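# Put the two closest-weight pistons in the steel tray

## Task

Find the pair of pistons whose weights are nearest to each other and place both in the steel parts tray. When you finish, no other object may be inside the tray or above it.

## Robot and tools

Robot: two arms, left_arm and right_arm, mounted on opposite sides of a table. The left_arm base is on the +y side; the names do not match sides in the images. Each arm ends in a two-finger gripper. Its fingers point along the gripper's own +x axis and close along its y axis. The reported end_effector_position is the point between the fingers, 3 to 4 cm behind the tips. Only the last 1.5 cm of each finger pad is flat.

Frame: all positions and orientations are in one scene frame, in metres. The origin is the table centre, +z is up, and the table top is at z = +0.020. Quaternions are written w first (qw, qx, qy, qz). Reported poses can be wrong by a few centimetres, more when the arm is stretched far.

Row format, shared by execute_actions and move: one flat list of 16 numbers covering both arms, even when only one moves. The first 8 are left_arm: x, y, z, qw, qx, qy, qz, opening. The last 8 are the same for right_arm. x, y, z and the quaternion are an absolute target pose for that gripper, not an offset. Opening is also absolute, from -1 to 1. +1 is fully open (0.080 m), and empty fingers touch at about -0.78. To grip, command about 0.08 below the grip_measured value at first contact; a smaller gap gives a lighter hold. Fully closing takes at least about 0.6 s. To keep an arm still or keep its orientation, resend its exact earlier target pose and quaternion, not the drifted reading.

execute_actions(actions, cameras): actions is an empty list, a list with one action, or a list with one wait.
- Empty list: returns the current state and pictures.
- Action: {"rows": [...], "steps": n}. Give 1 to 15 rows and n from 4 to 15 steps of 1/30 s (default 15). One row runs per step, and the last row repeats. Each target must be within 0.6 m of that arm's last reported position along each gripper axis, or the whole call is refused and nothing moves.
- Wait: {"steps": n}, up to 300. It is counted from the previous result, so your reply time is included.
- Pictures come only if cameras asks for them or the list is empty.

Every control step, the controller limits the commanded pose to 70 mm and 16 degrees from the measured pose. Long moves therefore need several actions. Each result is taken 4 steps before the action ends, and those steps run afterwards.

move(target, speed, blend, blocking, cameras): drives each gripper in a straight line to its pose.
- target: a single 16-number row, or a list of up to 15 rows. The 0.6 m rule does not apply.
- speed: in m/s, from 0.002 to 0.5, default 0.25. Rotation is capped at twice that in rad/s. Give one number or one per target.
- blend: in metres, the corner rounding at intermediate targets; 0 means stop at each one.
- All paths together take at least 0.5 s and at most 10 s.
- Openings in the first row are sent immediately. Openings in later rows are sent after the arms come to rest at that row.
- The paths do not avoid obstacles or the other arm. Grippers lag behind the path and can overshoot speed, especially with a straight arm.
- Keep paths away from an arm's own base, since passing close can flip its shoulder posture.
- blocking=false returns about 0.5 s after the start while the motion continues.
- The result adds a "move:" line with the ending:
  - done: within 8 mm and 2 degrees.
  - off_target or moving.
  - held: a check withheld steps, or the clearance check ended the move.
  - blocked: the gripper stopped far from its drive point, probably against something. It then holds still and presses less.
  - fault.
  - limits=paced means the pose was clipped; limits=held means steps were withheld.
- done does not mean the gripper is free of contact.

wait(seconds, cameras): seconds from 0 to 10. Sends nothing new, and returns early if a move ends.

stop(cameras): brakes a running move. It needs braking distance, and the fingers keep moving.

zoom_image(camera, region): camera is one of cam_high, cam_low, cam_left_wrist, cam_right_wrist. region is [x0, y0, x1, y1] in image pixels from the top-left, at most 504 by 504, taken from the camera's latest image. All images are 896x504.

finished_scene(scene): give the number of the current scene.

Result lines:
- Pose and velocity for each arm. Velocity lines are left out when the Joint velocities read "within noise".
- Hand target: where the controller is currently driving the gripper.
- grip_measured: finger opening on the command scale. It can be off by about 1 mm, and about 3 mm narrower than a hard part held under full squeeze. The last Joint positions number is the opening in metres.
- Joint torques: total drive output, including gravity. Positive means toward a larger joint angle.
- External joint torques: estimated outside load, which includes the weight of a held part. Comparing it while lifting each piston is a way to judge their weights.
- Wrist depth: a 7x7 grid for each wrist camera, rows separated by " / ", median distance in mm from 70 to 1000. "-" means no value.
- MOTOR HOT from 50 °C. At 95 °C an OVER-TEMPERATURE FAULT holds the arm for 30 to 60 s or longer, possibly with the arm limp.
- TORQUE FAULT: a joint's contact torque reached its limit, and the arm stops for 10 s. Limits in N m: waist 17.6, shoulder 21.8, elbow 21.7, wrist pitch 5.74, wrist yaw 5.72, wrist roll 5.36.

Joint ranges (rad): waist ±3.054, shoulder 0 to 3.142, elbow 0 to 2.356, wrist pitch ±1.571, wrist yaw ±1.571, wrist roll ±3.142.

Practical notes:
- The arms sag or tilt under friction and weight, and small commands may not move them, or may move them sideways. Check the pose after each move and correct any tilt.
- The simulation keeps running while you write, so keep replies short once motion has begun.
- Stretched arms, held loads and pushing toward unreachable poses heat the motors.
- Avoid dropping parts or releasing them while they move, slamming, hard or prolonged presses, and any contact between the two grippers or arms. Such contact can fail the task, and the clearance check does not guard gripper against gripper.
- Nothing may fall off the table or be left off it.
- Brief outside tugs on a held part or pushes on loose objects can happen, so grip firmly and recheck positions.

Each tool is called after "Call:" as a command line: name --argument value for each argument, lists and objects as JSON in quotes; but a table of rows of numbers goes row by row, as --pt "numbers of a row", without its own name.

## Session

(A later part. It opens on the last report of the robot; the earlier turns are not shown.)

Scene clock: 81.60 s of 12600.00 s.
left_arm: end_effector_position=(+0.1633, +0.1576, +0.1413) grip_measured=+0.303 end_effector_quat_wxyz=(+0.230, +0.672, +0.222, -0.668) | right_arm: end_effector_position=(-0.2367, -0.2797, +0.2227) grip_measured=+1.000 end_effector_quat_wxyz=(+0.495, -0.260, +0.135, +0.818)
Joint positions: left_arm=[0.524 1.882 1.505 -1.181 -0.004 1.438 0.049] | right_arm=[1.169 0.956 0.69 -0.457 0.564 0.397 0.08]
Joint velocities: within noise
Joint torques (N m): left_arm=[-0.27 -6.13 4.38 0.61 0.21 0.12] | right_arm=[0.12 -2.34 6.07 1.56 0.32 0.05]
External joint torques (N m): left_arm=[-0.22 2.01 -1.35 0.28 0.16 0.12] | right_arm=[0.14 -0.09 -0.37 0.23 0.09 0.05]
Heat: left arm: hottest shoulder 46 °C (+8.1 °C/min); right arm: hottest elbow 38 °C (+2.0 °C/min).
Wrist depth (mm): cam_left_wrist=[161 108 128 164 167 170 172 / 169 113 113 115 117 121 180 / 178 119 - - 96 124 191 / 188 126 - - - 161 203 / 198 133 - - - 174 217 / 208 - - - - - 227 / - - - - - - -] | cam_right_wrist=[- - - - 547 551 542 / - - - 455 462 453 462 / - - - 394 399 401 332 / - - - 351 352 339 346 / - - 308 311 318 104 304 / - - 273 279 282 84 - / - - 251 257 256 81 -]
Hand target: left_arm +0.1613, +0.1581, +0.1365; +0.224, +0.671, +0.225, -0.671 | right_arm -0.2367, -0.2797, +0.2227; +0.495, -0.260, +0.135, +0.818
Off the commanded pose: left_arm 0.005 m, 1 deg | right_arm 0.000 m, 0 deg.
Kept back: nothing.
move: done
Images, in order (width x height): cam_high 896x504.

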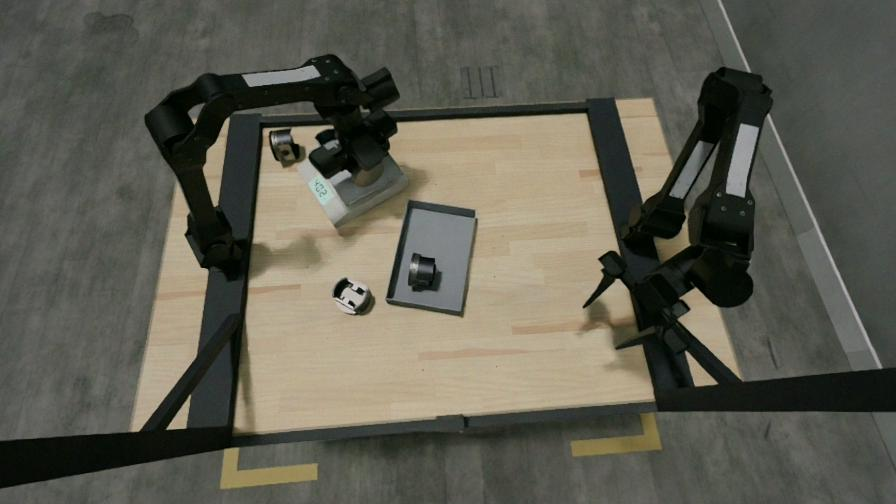

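Call:
move --target '[0.1613,0.158,0.1365,0.2244,0.6706,0.2244,-0.6706,0.5,-0.2367,-0.2797,0.2227,0.495,-0.260,0.135,0.818,1]' --speed 0.05

Call:
zoom_image --camera "cam_high" --region '[260, 100, 420, 240]'

Scene clock: 82.90 s of 12600.00 s.
left_arm: end_effector_position=(+0.1634, +0.1569, +0.1412) grip_measured=+0.497 end_effector_quat_wxyz=(+0.231, +0.672, +0.221, -0.668) | right_arm: end_effector_position=(-0.2367, -0.2797, +0.2227) grip_measured=+1.000 end_effector_quat_wxyz=(+0.495, -0.260, +0.135, +0.818)
Joint positions: left_arm=[0.524 1.882 1.505 -1.178 -0.003 1.438 0.057] | right_arm=[1.169 0.956 0.69 -0.457 0.564 0.397 0.08]
Joint velocities: within noise
Joint torques (N m): left_arm=[-0.26 -6.13 4.44 0.43 0.17 0.12] | right_arm=[0.05 -2.56 5.88 1.58 0.33 0.06]
External joint torques (N m): left_arm=[-0.27 1.96 -1.27 0.09 0.13 0.12] | right_arm=[0.05 -0.3 -0.53 0.26 0.11 0.06]
Heat: left arm: hottest shoulder 46 °C (+7.0 °C/min); right arm: hottest elbow 38 °C (+2.0 °C/min).
Wrist depth (mm): cam_left_wrist=[161 125 161 164 168 170 172 / 169 113 113 115 117 121 179 / 178 120 - - 104 124 190 / 188 126 - - - 134 203 / 198 195 - - - 140 216 / - - - - - 74 225 / - - - - - - -] | cam_right_wrist=[- - - - 547 556 548 / - - - 458 463 455 458 / - - - 398 400 405 328 / - - - 347 353 341 347 / - - 309 310 321 104 307 / - - 274 280 282 84 - / - - 252 256 258 81 -]
Hand target: left_arm +0.1614, +0.1580, +0.1366; +0.224, +0.671, +0.224, -0.671 | right_arm -0.2367, -0.2797, +0.2227; +0.495, -0.260, +0.135, +0.818
Off the commanded pose: left_arm 0.005 m, 1 deg | right_arm 0.000 m, 0 deg.
Kept back: nothing.
move: done

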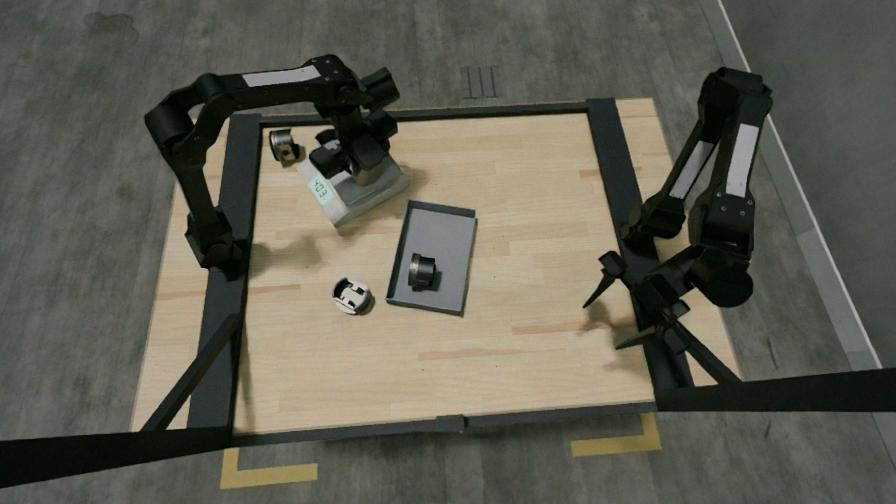

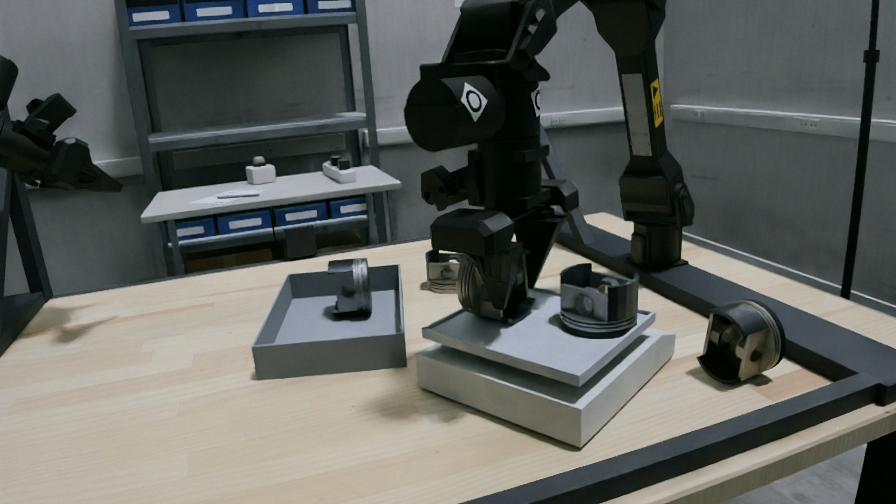

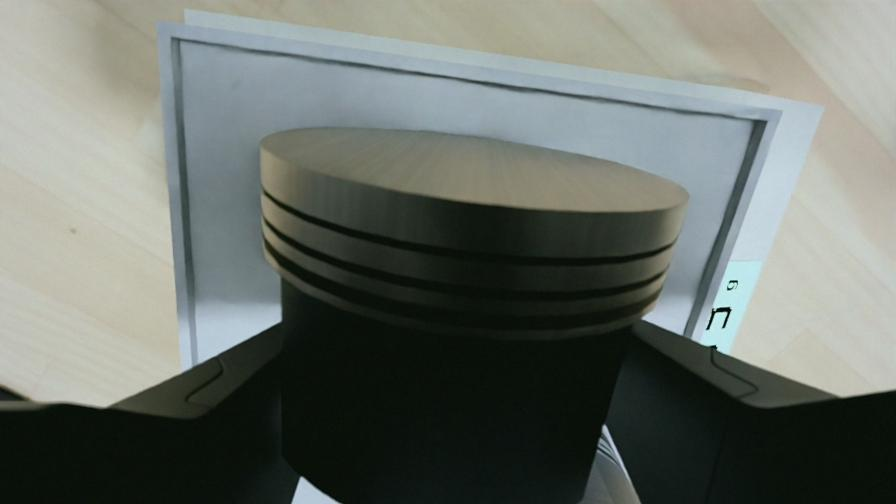

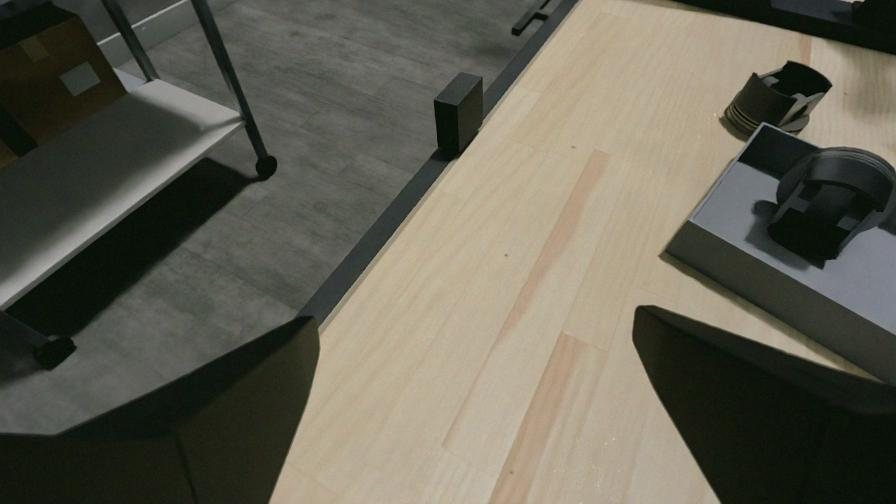

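Scaled by 3.150.

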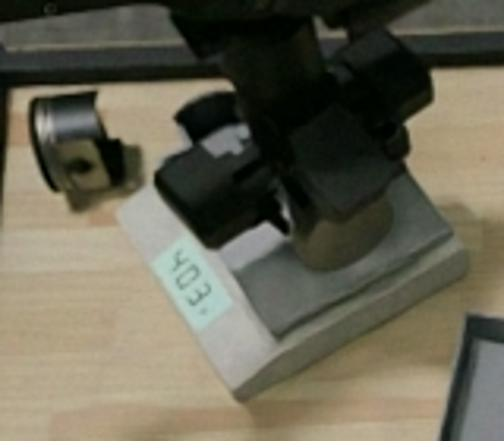

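Call:
move --target '[0.1613,0.158,0.1385,0.2244,0.6706,0.2244,-0.6706,0.65,-0.2367,-0.2797,0.2227,0.495,-0.260,0.135,0.818,1]' --speed 0.05

Call:
zoom_image --camera "cam_high" --region '[260, 100, 420, 240]'

Scene clock: 83.83 s of 12600.00 s.
left_arm: end_effector_position=(+0.1629, +0.1578, +0.1412) grip_measured=+0.647 end_effector_quat_wxyz=(+0.230, +0.672, +0.223, -0.668) | right_arm: end_effector_position=(-0.2367, -0.2797, +0.2227) grip_measured=+1.000 end_effector_quat_wxyz=(+0.495, -0.260, +0.135, +0.818)
Joint positions: left_arm=[0.524 1.882 1.505 -1.183 -0.003 1.438 0.064] | right_arm=[1.169 0.956 0.69 -0.457 0.564 0.397 0.08]
Joint velocities: within noise
Joint torques (N m): left_arm=[-0.26 -6.29 5.16 0.26 0.17 0.12] | right_arm=[-0.02 -2.44 6.09 1.61 0.34 0.09]
External joint torques (N m): left_arm=[-0.31 1.77 -0.51 -0.06 0.13 0.12] | right_arm=[-0.02 -0.2 -0.31 0.29 0.12 0.09]
Heat: left arm: hottest shoulder 46 °C (+7.0 °C/min); right arm: hottest elbow 38 °C (+2.0 °C/min).
Wrist depth (mm): cam_left_wrist=[161 109 160 164 168 170 172 / 169 112 113 115 118 136 180 / 178 118 - - 98 125 192 / 188 125 - - - 166 203 / 198 131 - - - 139 218 / - - - - - 80 226 / - - - - - 82 -] | cam_right_wrist=[- - - - 552 560 547 / - - - 459 466 452 461 / - - - 397 397 398 330 / - - - 346 350 339 347 / - - 307 311 320 104 305 / - - 274 282 284 84 - / - - 251 257 258 81 -]
Hand target: left_arm +0.1614, +0.1580, +0.1385; +0.225, +0.671, +0.224, -0.670 | right_arm -0.2367, -0.2797, +0.2227; +0.495, -0.260, +0.135, +0.818
Off the commanded pose: left_arm 0.003 m, 1 deg | right_arm 0.000 m, 0 deg.
Kept back: nothing.
move: done

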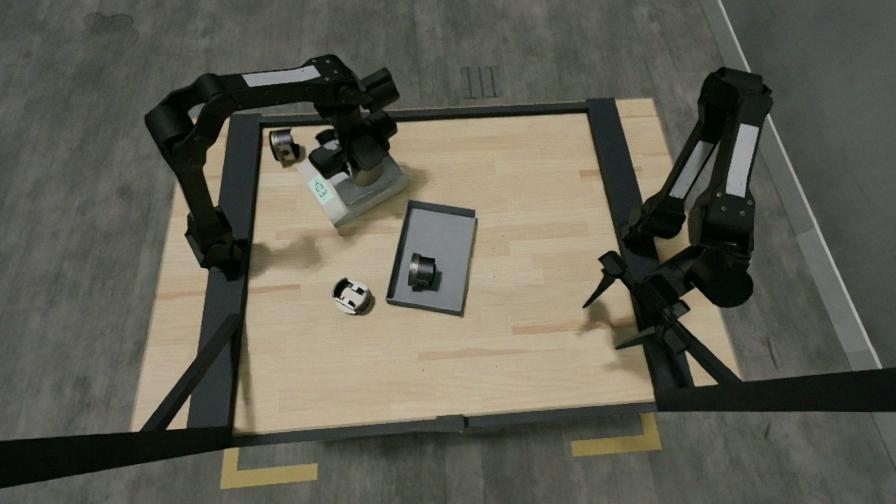

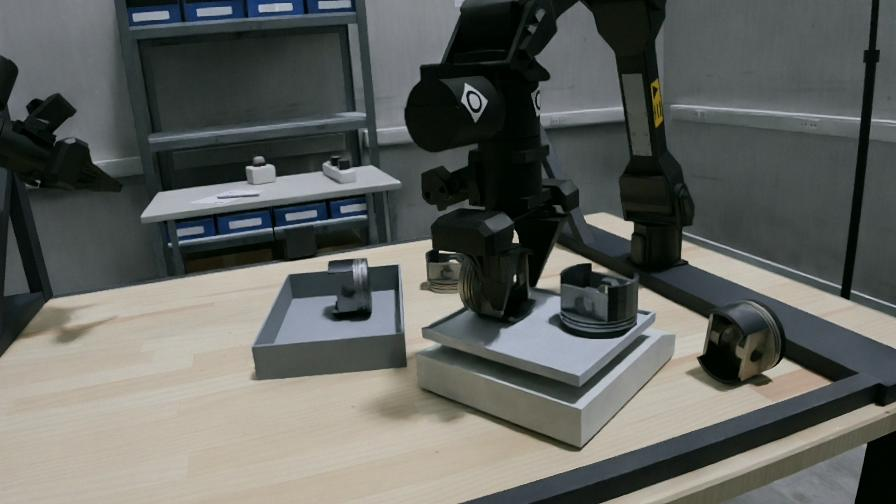

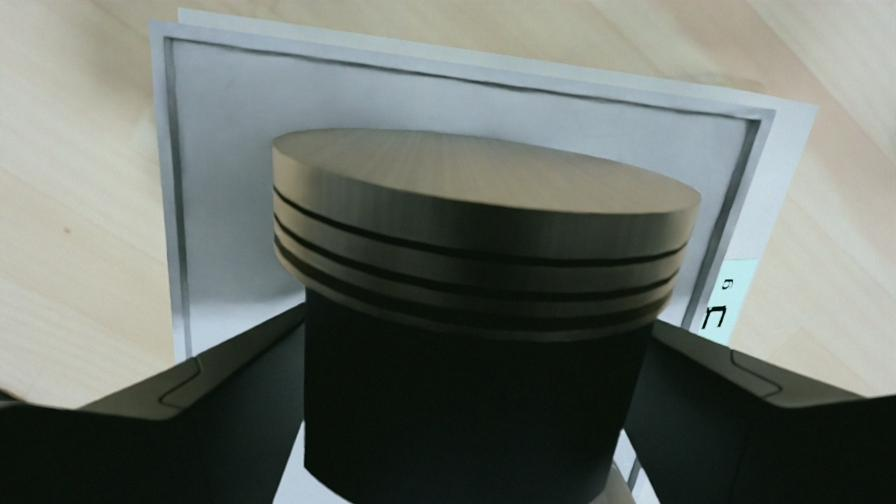

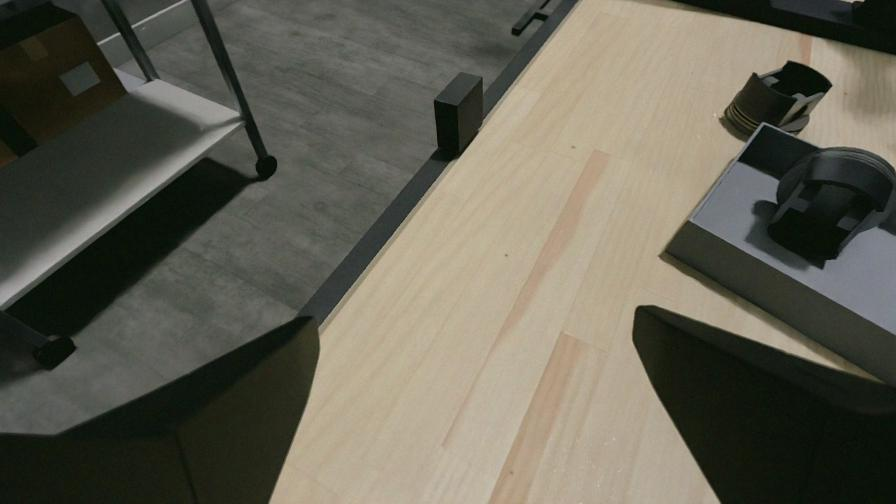

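Scaled by 3.150.

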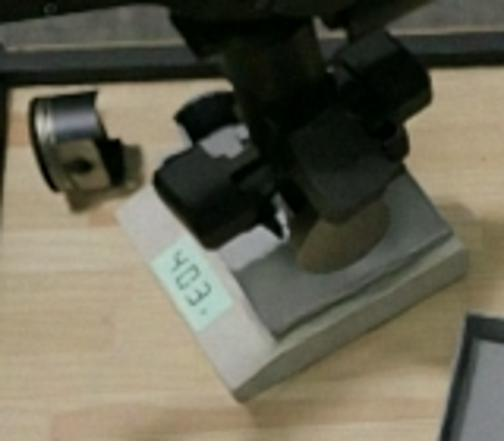

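Call:
move --pt "0.1613 0.158 0.1385 0.2244 0.6706 0.2244 -0.6706 0.0 -0.2367 -0.2797 0.2227 0.495 -0.260 0.135 0.818 1" --pt "0.1613 0.158 0.19 0.2244 0.6706 0.2244 -0.6706 0.0 -0.2367 -0.2797 0.2227 0.495 -0.260 0.135 0.818 1" --pt "0.09 0.09 0.175 0.34 0.62 0.34 -0.62 0.0 -0.2367 -0.2797 0.2227 0.495 -0.260 0.135 0.818 1" --pt "0.0225 0.021 0.14 0.4373 0.5557 0.4373 -0.5557 0.0 -0.2367 -0.2797 0.2227 0.495 -0.260 0.135 0.818 1" --speed '[0.05,0.15,0.25,0.25]' --blend '[0,0.02,0.03,0]'

Scene clock: 87.13 s of 12600.00 s.
left_arm: end_effector_position=(+0.0217, +0.0235, +0.1398) grip_measured=+0.300 end_effector_quat_wxyz=(+0.434, +0.558, +0.437, -0.556) | right_arm: end_effector_position=(-0.2367, -0.2797, +0.2227) grip_measured=+1.000 end_effector_quat_wxyz=(+0.495, -0.260, +0.135, +0.818)
Joint positions: left_arm=[0.082 2.276 2.092 -1.392 -0.001 0.321 0.049] | right_arm=[1.169 0.956 0.69 -0.457 0.564 0.397 0.08]
Joint velocities: within noise
Joint torques (N m): left_arm=[0.13 -8.63 7.06 0.3 0.06 -0.12] | right_arm=[-0.1 -2.45 5.87 1.57 0.36 0.09]
External joint torques (N m): left_arm=[0.11 1.98 1.39 -0.05 0.05 -0.12] | right_arm=[-0.11 -0.21 -0.54 0.25 0.14 0.08]
Heat: left arm: hottest shoulder 46 °C (+6.1 °C/min); right arm: hottest elbow 38 °C (+2.0 °C/min).
Wrist depth (mm): cam_left_wrist=[154 153 156 158 160 161 164 / 162 162 162 164 169 170 173 / 172 173 - - 106 133 110 / 182 184 - - - 133 116 / 193 195 - - - 184 181 / 202 - - - - - 224 / - - - - - - -] | cam_right_wrist=[- - - - 547 556 545 / - - - 461 466 455 458 / - - - 395 402 403 330 / - - - 347 350 340 347 / - - 308 312 321 103 304 / - - 275 282 282 84 - / - - 250 257 257 81 -]
Hand target: left_arm +0.0225, +0.0210, +0.1399; +0.437, +0.556, +0.437, -0.556 | right_arm -0.2367, -0.2797, +0.2227; +0.495, -0.260, +0.135, +0.818
Off the commanded pose: left_arm 0.003 m, 0 deg | right_arm 0.000 m, 0 deg.
Kept back: nothing.
move: done

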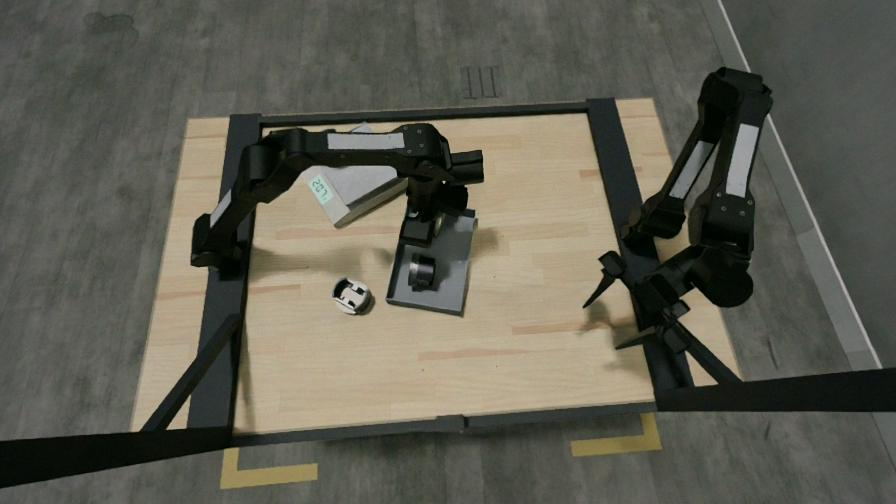

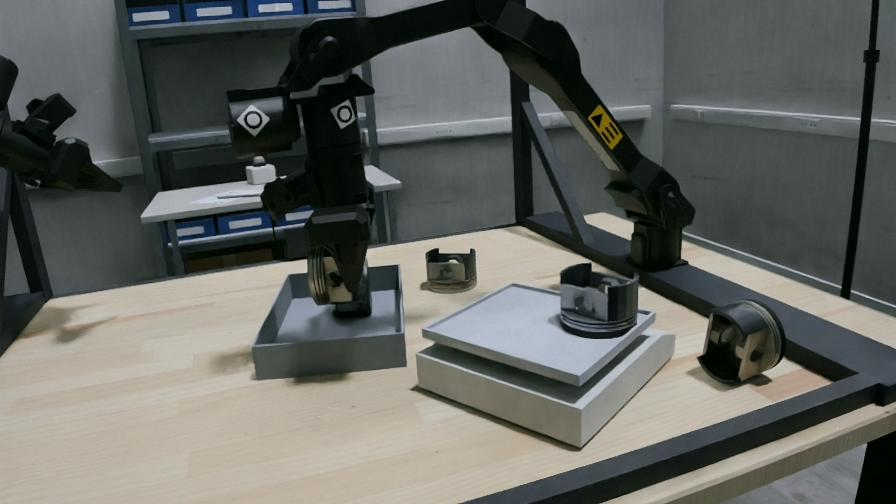

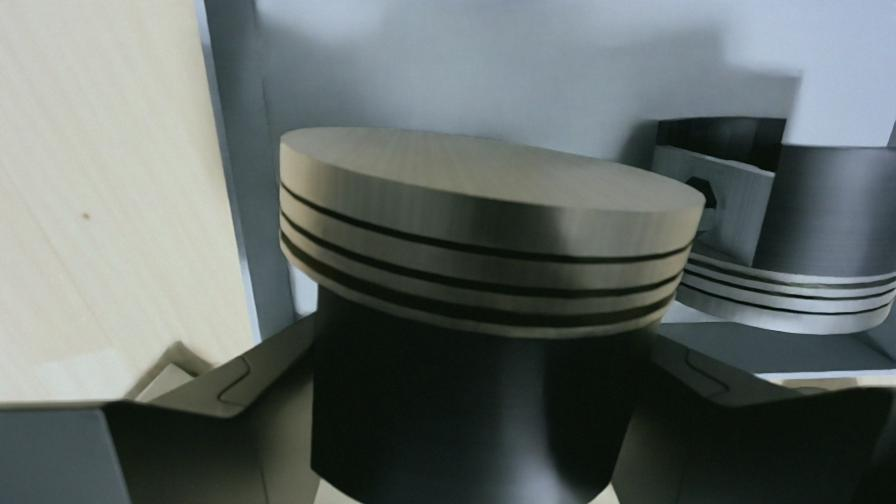

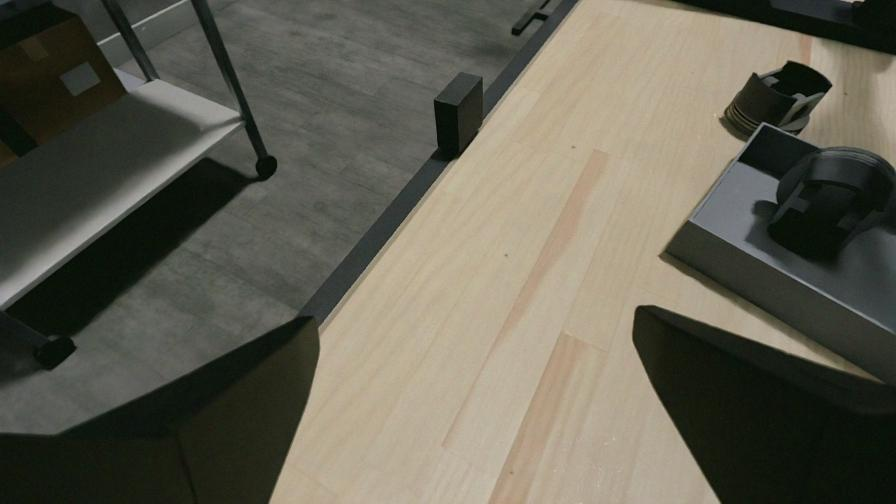

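Call:
move --pt "0.0225 0.021 0.092 0.4373 0.5557 0.4373 -0.5557 0.0 -0.2367 -0.2797 0.2227 0.495 -0.260 0.135 0.818 1" --pt "0.0225 0.021 0.080 0.4373 0.5557 0.4373 -0.5557 0.0 -0.2367 -0.2797 0.2227 0.495 -0.260 0.135 0.818 1" --speed '[0.1,0.04]' --blend '[0.004,0]'

Scene clock: 88.43 s of 12600.00 s.
left_arm: end_effector_position=(+0.0220, +0.0190, +0.0860) grip_measured=+0.300 end_effector_quat_wxyz=(+0.440, +0.554, +0.431, -0.559) | right_arm: end_effector_position=(-0.2367, -0.2797, +0.2227) grip_measured=+1.000 end_effector_quat_wxyz=(+0.495, -0.260, +0.135, +0.818)
Joint positions: left_arm=[0.082 2.29 1.902 -1.169 -0.001 0.32 0.049] | right_arm=[1.169 0.956 0.69 -0.457 0.564 0.397 0.08]
Joint velocities: within noise
Joint torques (N m): left_arm=[0.1 -8.58 4.45 0.6 0.06 -0.12] | right_arm=[0.15 -2.31 5.98 1.58 0.36 0.08]
External joint torques (N m): left_arm=[0.09 2.26 -1.26 0.25 0.05 -0.12] | right_arm=[0.17 -0.06 -0.43 0.25 0.13 0.08]
Heat: left arm: hottest shoulder 46 °C (+6.1 °C/min); right arm: hottest elbow 38 °C (+2.0 °C/min).
Wrist depth (mm): cam_left_wrist=[- 106 108 110 111 113 114 / - 107 114 115 117 119 121 / - 99 - - - 124 123 / - 106 - - - 133 103 / 137 106 - - - 138 103 / 141 - - - - - 88 / - - - - - - -] | cam_right_wrist=[- - - - 548 554 542 / - - - 457 464 452 456 / - - - 396 401 402 329 / - - - 348 354 336 348 / - - 307 311 319 103 305 / - - 273 283 284 84 - / - - 250 254 260 81 -]
Hand target: left_arm +0.0225, +0.0211, +0.0800; +0.437, +0.556, +0.437, -0.556 | right_arm -0.2367, -0.2797, +0.2227; +0.495, -0.260, +0.135, +0.818
Off the commanded pose: left_arm 0.006 m, 1 deg | right_arm 0.000 m, 0 deg.
Kept back: nothing.
move: done

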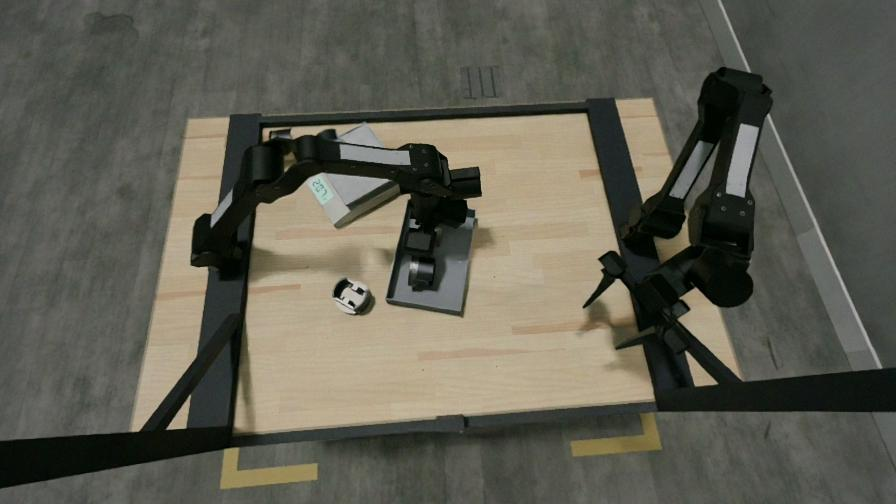

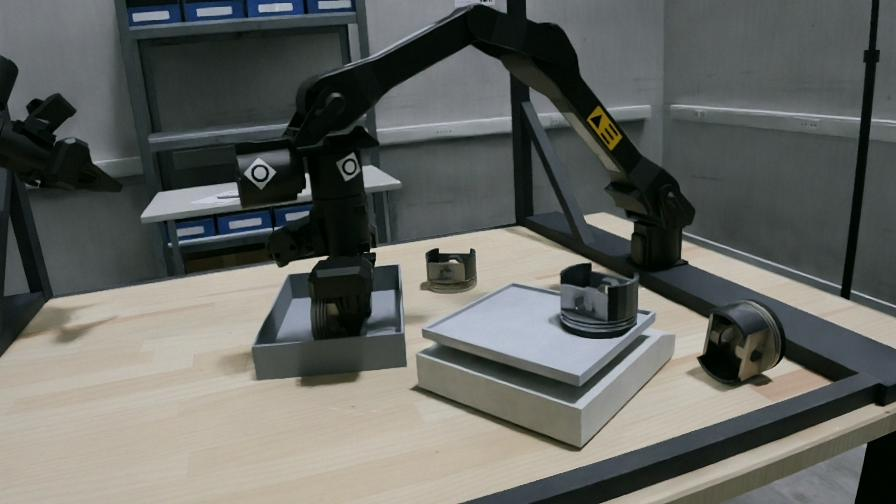

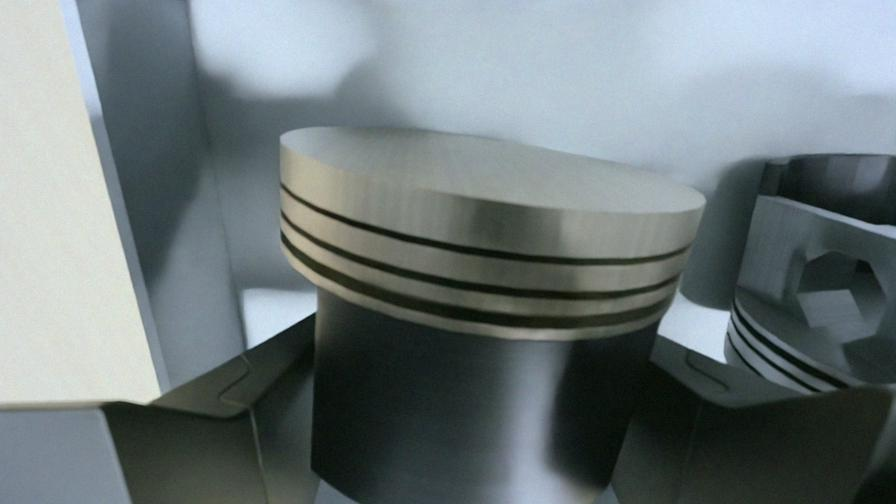

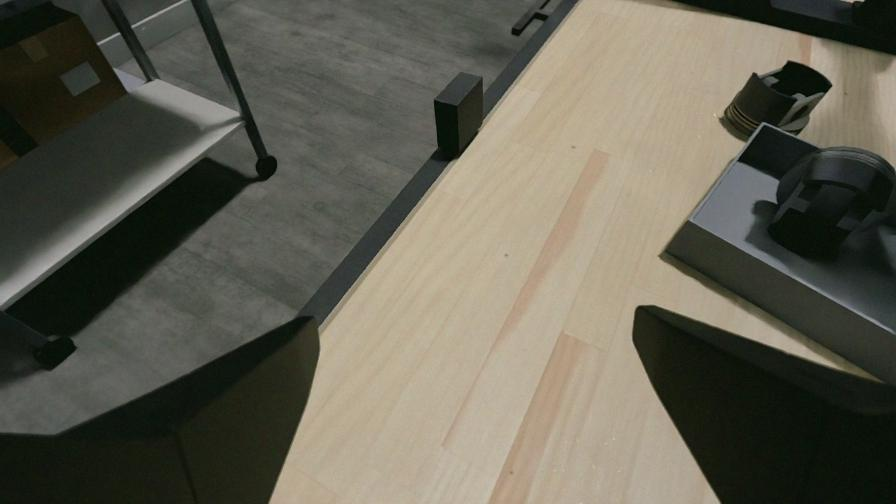

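Call:
move --pt "0.0225 0.021 0.0785 0.4373 0.5557 0.4373 -0.5557 0.0 -0.2367 -0.2797 0.2227 0.495 -0.260 0.135 0.818 1" --pt "0.0225 0.021 0.0785 0.4373 0.5557 0.4373 -0.5557 0.7 -0.2367 -0.2797 0.2227 0.495 -0.260 0.135 0.818 1" --pt "0.0225 0.021 0.145 0.4373 0.5557 0.4373 -0.5557 0.7 -0.2367 -0.2797 0.2227 0.495 -0.260 0.135 0.818 1" --speed '[0.04,0.04,0.15]'

Scene clock: 90.87 s of 12600.00 s.
left_arm: end_effector_position=(+0.0218, +0.0224, +0.1422) grip_measured=+0.697 end_effector_quat_wxyz=(+0.434, +0.559, +0.438, -0.555) | right_arm: end_effector_position=(-0.2367, -0.2797, +0.2227) grip_measured=+1.000 end_effector_quat_wxyz=(+0.495, -0.260, +0.135, +0.818)
Joint positions: left_arm=[0.082 2.287 2.121 -1.413 -0.001 0.32 0.066] | right_arm=[1.169 0.956 0.69 -0.457 0.564 0.397 0.08]
Joint velocities: within noise
Joint torques (N m): left_arm=[0.12 -9.7 6.5 0.26 0.06 -0.13] | right_arm=[0.11 -2.41 6.01 1.6 0.34 0.09]
External joint torques (N m): left_arm=[0.13 1.2 0.74 -0.09 0.05 -0.13] | right_arm=[0.12 -0.14 -0.44 0.27 0.12 0.09]
Heat: left arm: hottest shoulder 46 °C (+6.0 °C/min); right arm: hottest elbow 38 °C (+2.0 °C/min).
Wrist depth (mm): cam_left_wrist=[157 155 158 160 163 164 167 / 166 164 163 152 170 172 176 / 174 175 160 107 181 157 113 / 185 187 158 113 192 138 120 / 196 196 185 185 200 133 181 / - - 177 220 177 82 - / - - 226 238 241 83 -] | cam_right_wrist=[- - - - 555 555 547 / - - - 458 469 456 459 / - - - 395 399 404 330 / - - - 348 352 339 351 / - - 308 310 321 104 307 / - - 275 281 282 84 - / - - 251 257 259 81 -]
Hand target: left_arm +0.0225, +0.0210, +0.1450; +0.437, +0.556, +0.437, -0.556 | right_arm -0.2367, -0.2797, +0.2227; +0.495, -0.260, +0.135, +0.818
Off the commanded pose: left_arm 0.003 m, 1 deg | right_arm 0.000 m, 0 deg.
Kept back: nothing.
move: done

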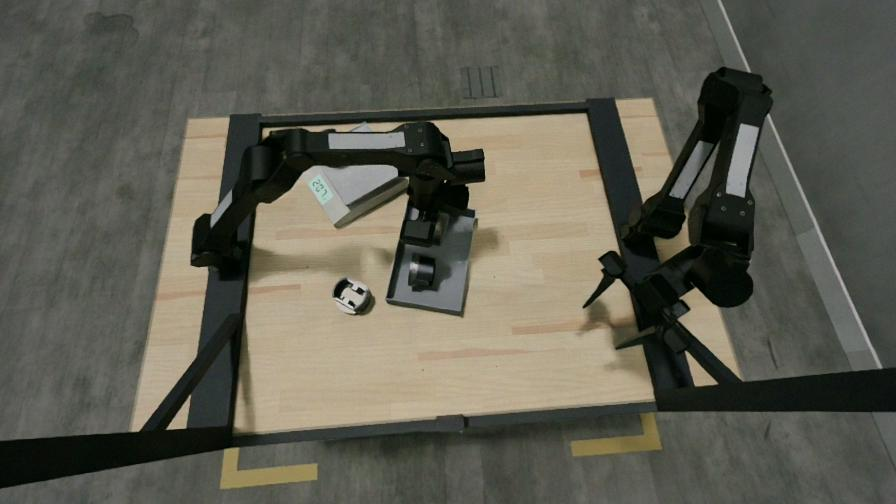

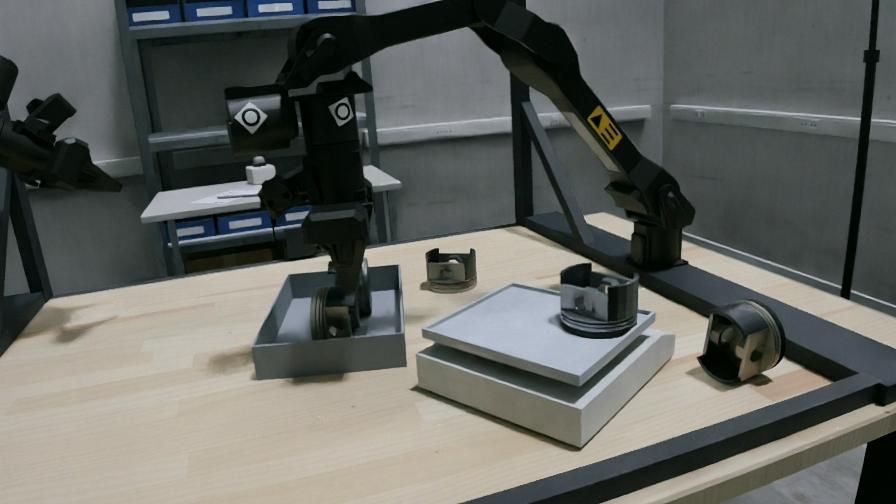

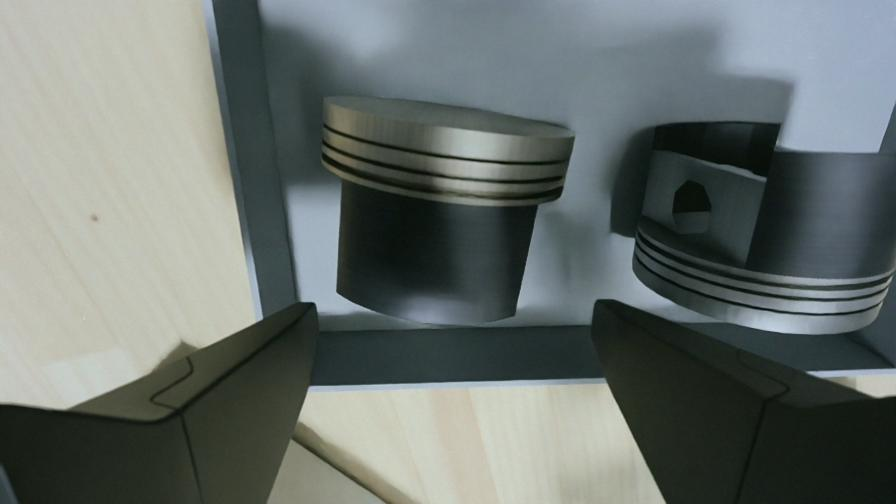

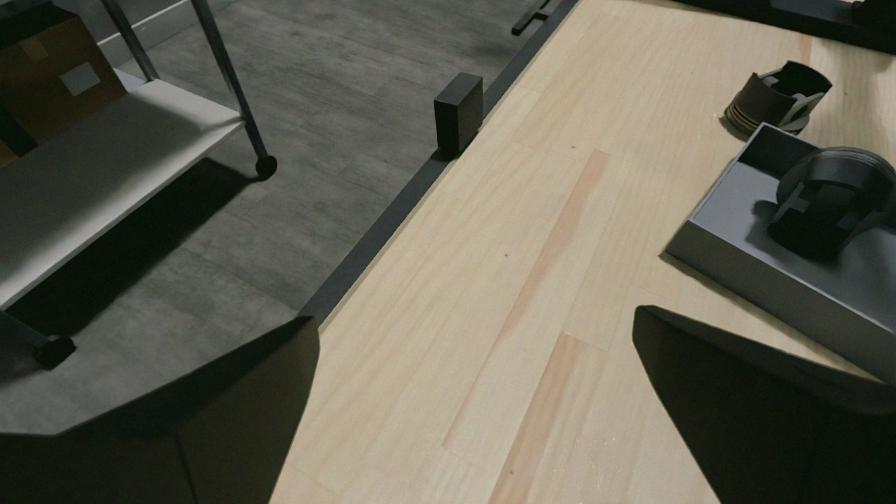

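Call:
move --target '[-0.076,0.045,0.15,0.4373,0.5557,0.4373,-0.5557,1,-0.2367,-0.2797,0.2227,0.495,-0.260,0.135,0.818,1]' --speed 0.25

Call:
zoom_image --camera "cam_low" --region '[240, 220, 500, 400]'

Scene clock: 92.23 s of 12600.00 s.
left_arm: end_effector_position=(-0.0775, +0.0432, +0.1483) grip_measured=+1.000 end_effector_quat_wxyz=(+0.435, +0.557, +0.436, -0.557) | right_arm: end_effector_position=(-0.2367, -0.2797, +0.2227) grip_measured=+1.000 end_effector_quat_wxyz=(+0.495, -0.260, +0.135, +0.818)
Joint positions: left_arm=[-0.148 2.195 1.993 -1.37 0.001 0.091 0.08] | right_arm=[1.169 0.956 0.69 -0.457 0.564 0.397 0.08]
Joint velocities: within noise
Joint torques (N m): left_arm=[0.18 -10.36 4.28 0.46 -0.02 -0.11] | right_arm=[0.01 -2.51 6.02 1.61 0.35 0.07]
External joint torques (N m): left_arm=[0.17 0.04 -1.53 0.11 -0.02 -0.11] | right_arm=[0.03 -0.29 -0.36 0.29 0.13 0.07]
Heat: left arm: hottest shoulder 47 °C (+7.1 °C/min); right arm: hottest elbow 38 °C (+2.0 °C/min).
Wrist depth (mm): cam_left_wrist=[162 163 164 166 169 170 176 / 163 169 173 174 178 181 185 / 113 131 183 115 185 192 197 / 119 146 194 121 197 205 209 / 125 199 201 130 203 213 224 / - - 225 228 227 93 - / - - 241 247 222 79 -] | cam_right_wrist=[- - - - 547 563 527 / - - - 461 464 458 446 / - - - 397 402 399 330 / - - - 348 352 339 348 / - - 309 313 318 104 306 / - - 274 281 282 85 - / - - 251 256 258 81 -]
Hand target: left_arm -0.0760, +0.0450, +0.1500; +0.437, +0.556, +0.437, -0.556 | right_arm -0.2367, -0.2797, +0.2227; +0.495, -0.260, +0.135, +0.818
Off the commanded pose: left_arm 0.003 m, 0 deg | right_arm 0.000 m, 0 deg.
Kept back: nothing.
move: done

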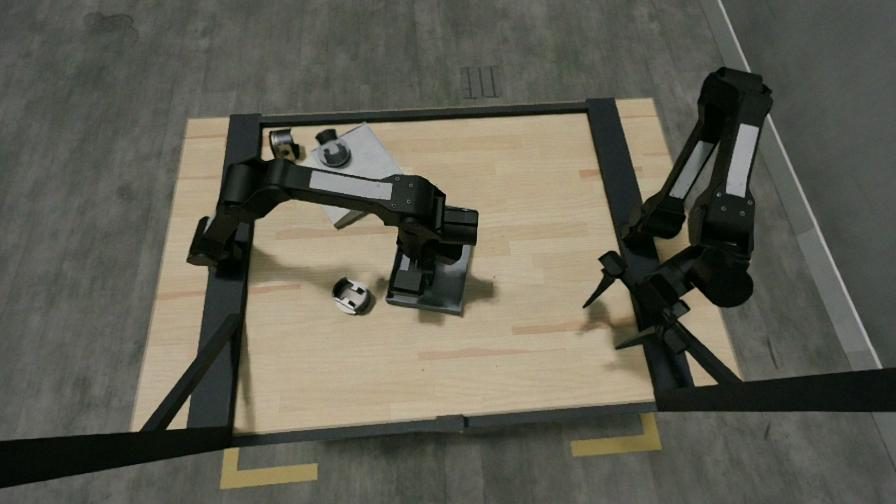

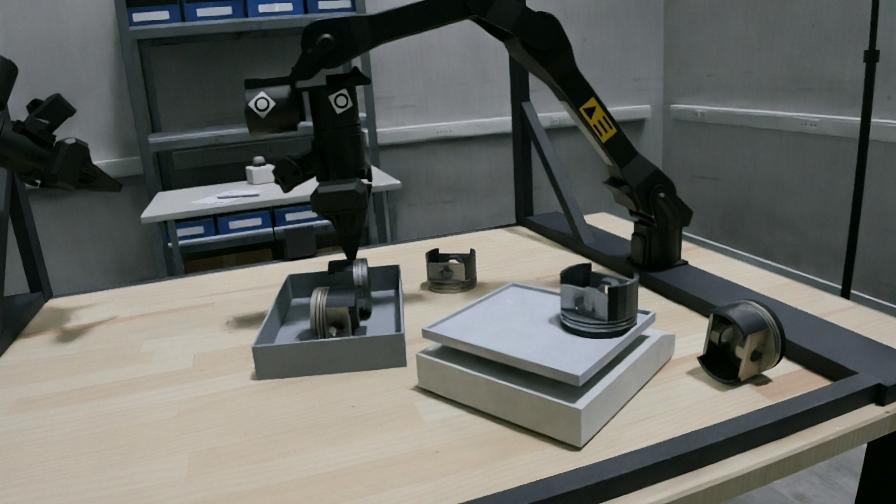

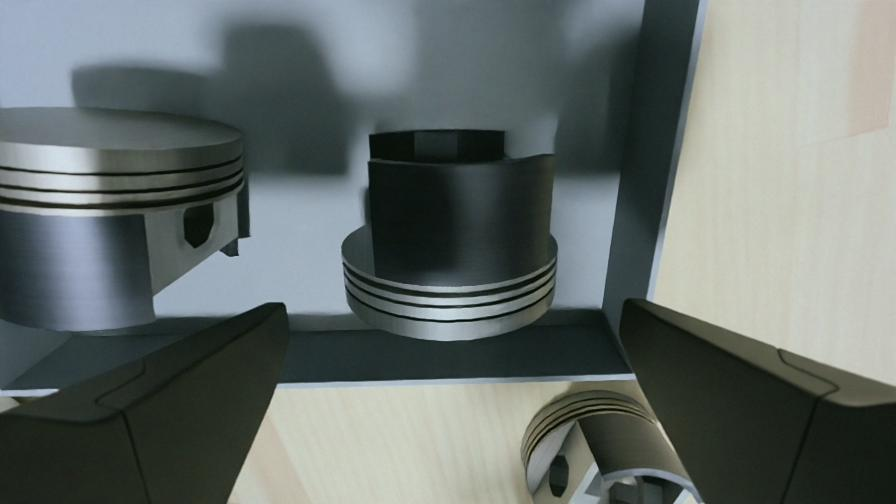

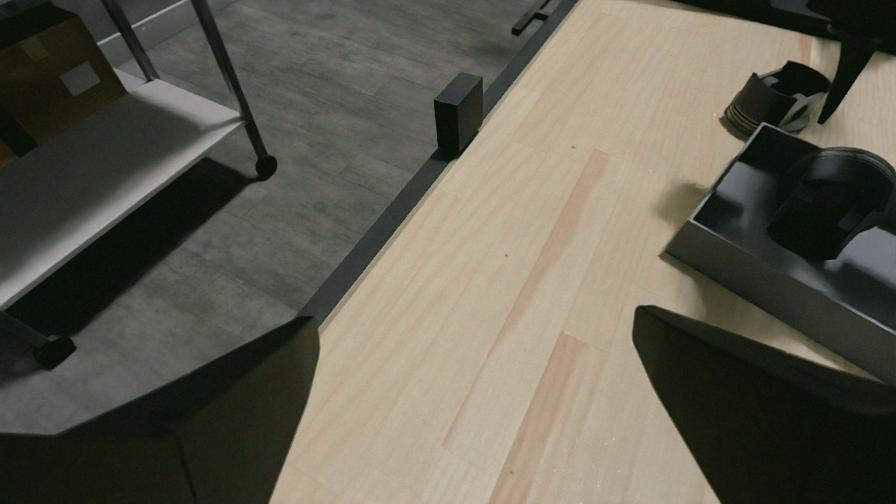

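Scaled by 1.938.

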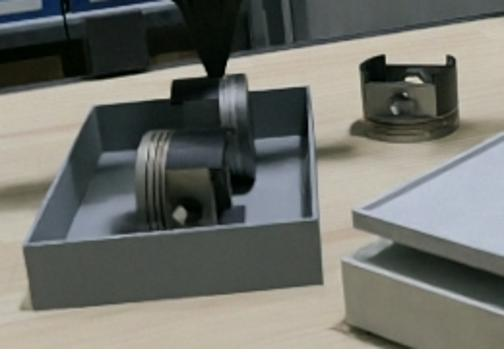

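Call:
move --pt "-0.081 0.0275 0.115 0.4373 0.5557 0.4373 -0.5557 1 -0.2367 -0.2797 0.2227 0.495 -0.260 0.135 0.818 1" --pt "-0.081 0.0275 0.079 0.4373 0.5557 0.4373 -0.5557 1 -0.2367 -0.2797 0.2227 0.495 -0.260 0.135 0.818 1" --pt "-0.081 0.0275 0.079 0.4373 0.5557 0.4373 -0.5557 0 -0.2367 -0.2797 0.2227 0.495 -0.260 0.135 0.818 1" --speed '[0.2,0.08,0.05]' --blend '[0.01,0,0]'

Scene clock: 94.27 s of 12600.00 s.
left_arm: end_effector_position=(-0.0807, +0.0245, +0.0861) grip_measured=+0.311 end_effector_quat_wxyz=(+0.442, +0.550, +0.432, -0.561) | right_arm: end_effector_position=(-0.2367, -0.2797, +0.2227) grip_measured=+1.000 end_effector_quat_wxyz=(+0.495, -0.260, +0.135, +0.818)
Joint positions: left_arm=[-0.148 2.277 1.881 -1.154 0.001 0.085 0.049] | right_arm=[1.169 0.956 0.69 -0.457 0.564 0.397 0.08]
Joint velocities: within noise
Joint torques (N m): left_arm=[-0.27 -8.26 4.4 0.41 -0.04 -0.11] | right_arm=[0.07 -2.45 6 1.6 0.29 0.05]
External joint torques (N m): left_arm=[-0.21 2.53 -1.35 0.02 -0.05 -0.11] | right_arm=[0.07 -0.22 -0.44 0.26 0.07 0.05]
Heat: left arm: hottest shoulder 47 °C (+7.1 °C/min); right arm: hottest elbow 38 °C (+1.0 °C/min).
Wrist depth (mm): cam_left_wrist=[108 108 110 111 112 113 101 / 113 114 116 117 118 119 96 / 119 120 122 123 126 125 107 / 105 125 127 126 131 131 136 / - 134 121 130 108 127 146 / - - - 117 - - 155 / - - - - - - -] | cam_right_wrist=[- - - - 547 563 542 / - - - 458 469 469 284 / - - - 395 399 402 316 / - - - 346 354 339 345 / - - 308 312 319 104 304 / - - 274 282 281 84 - / - - 251 257 258 81 -]
Hand target: left_arm -0.0810, +0.0276, +0.0790; +0.437, +0.556, +0.437, -0.556 | right_arm -0.2367, -0.2797, +0.2227; +0.495, -0.260, +0.135, +0.818
Off the commanded pose: left_arm 0.008 m, 1 deg | right_arm 0.000 m, 0 deg.
Kept back: nothing.
move: done

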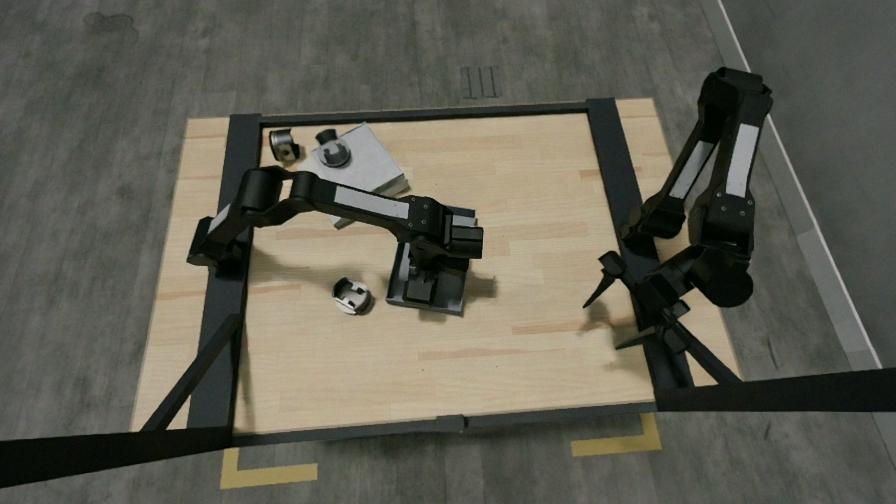

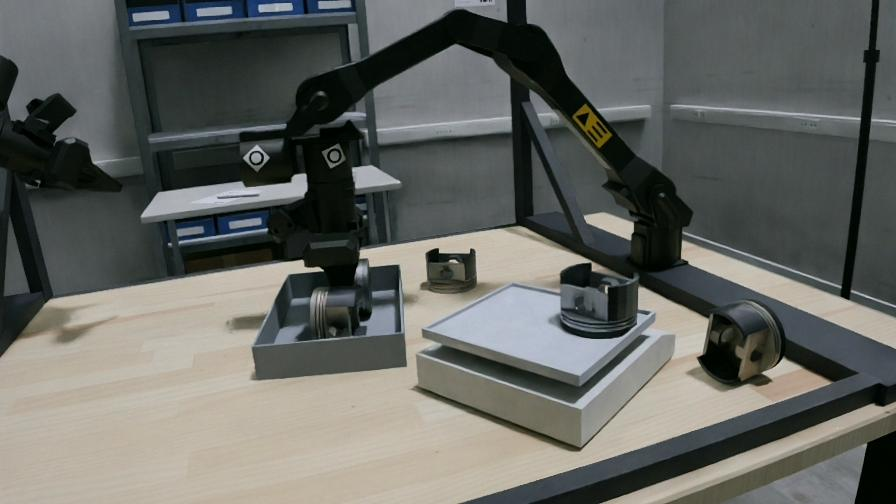

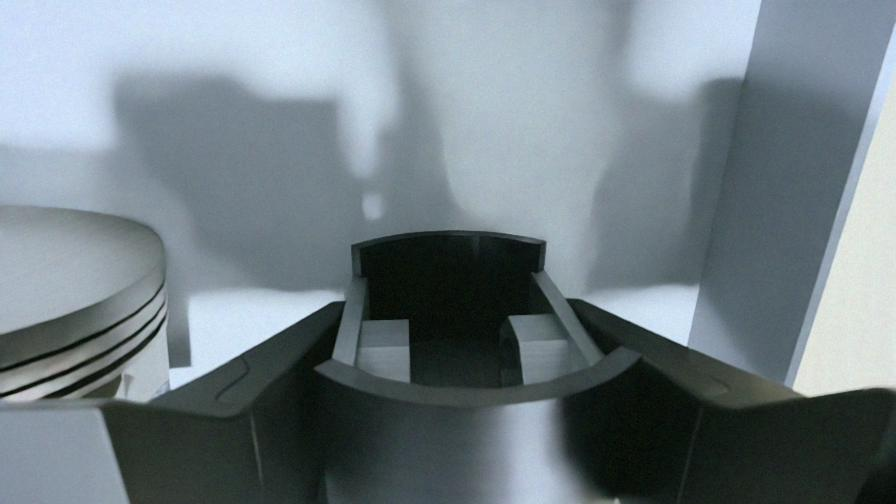

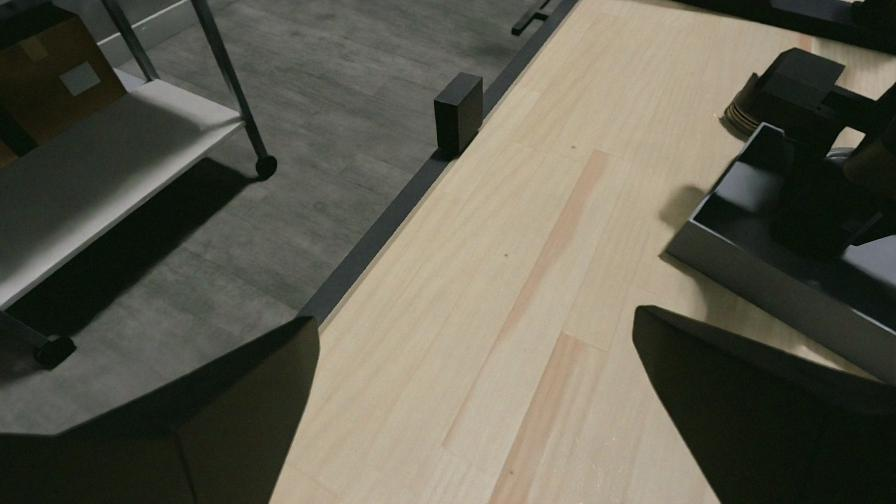

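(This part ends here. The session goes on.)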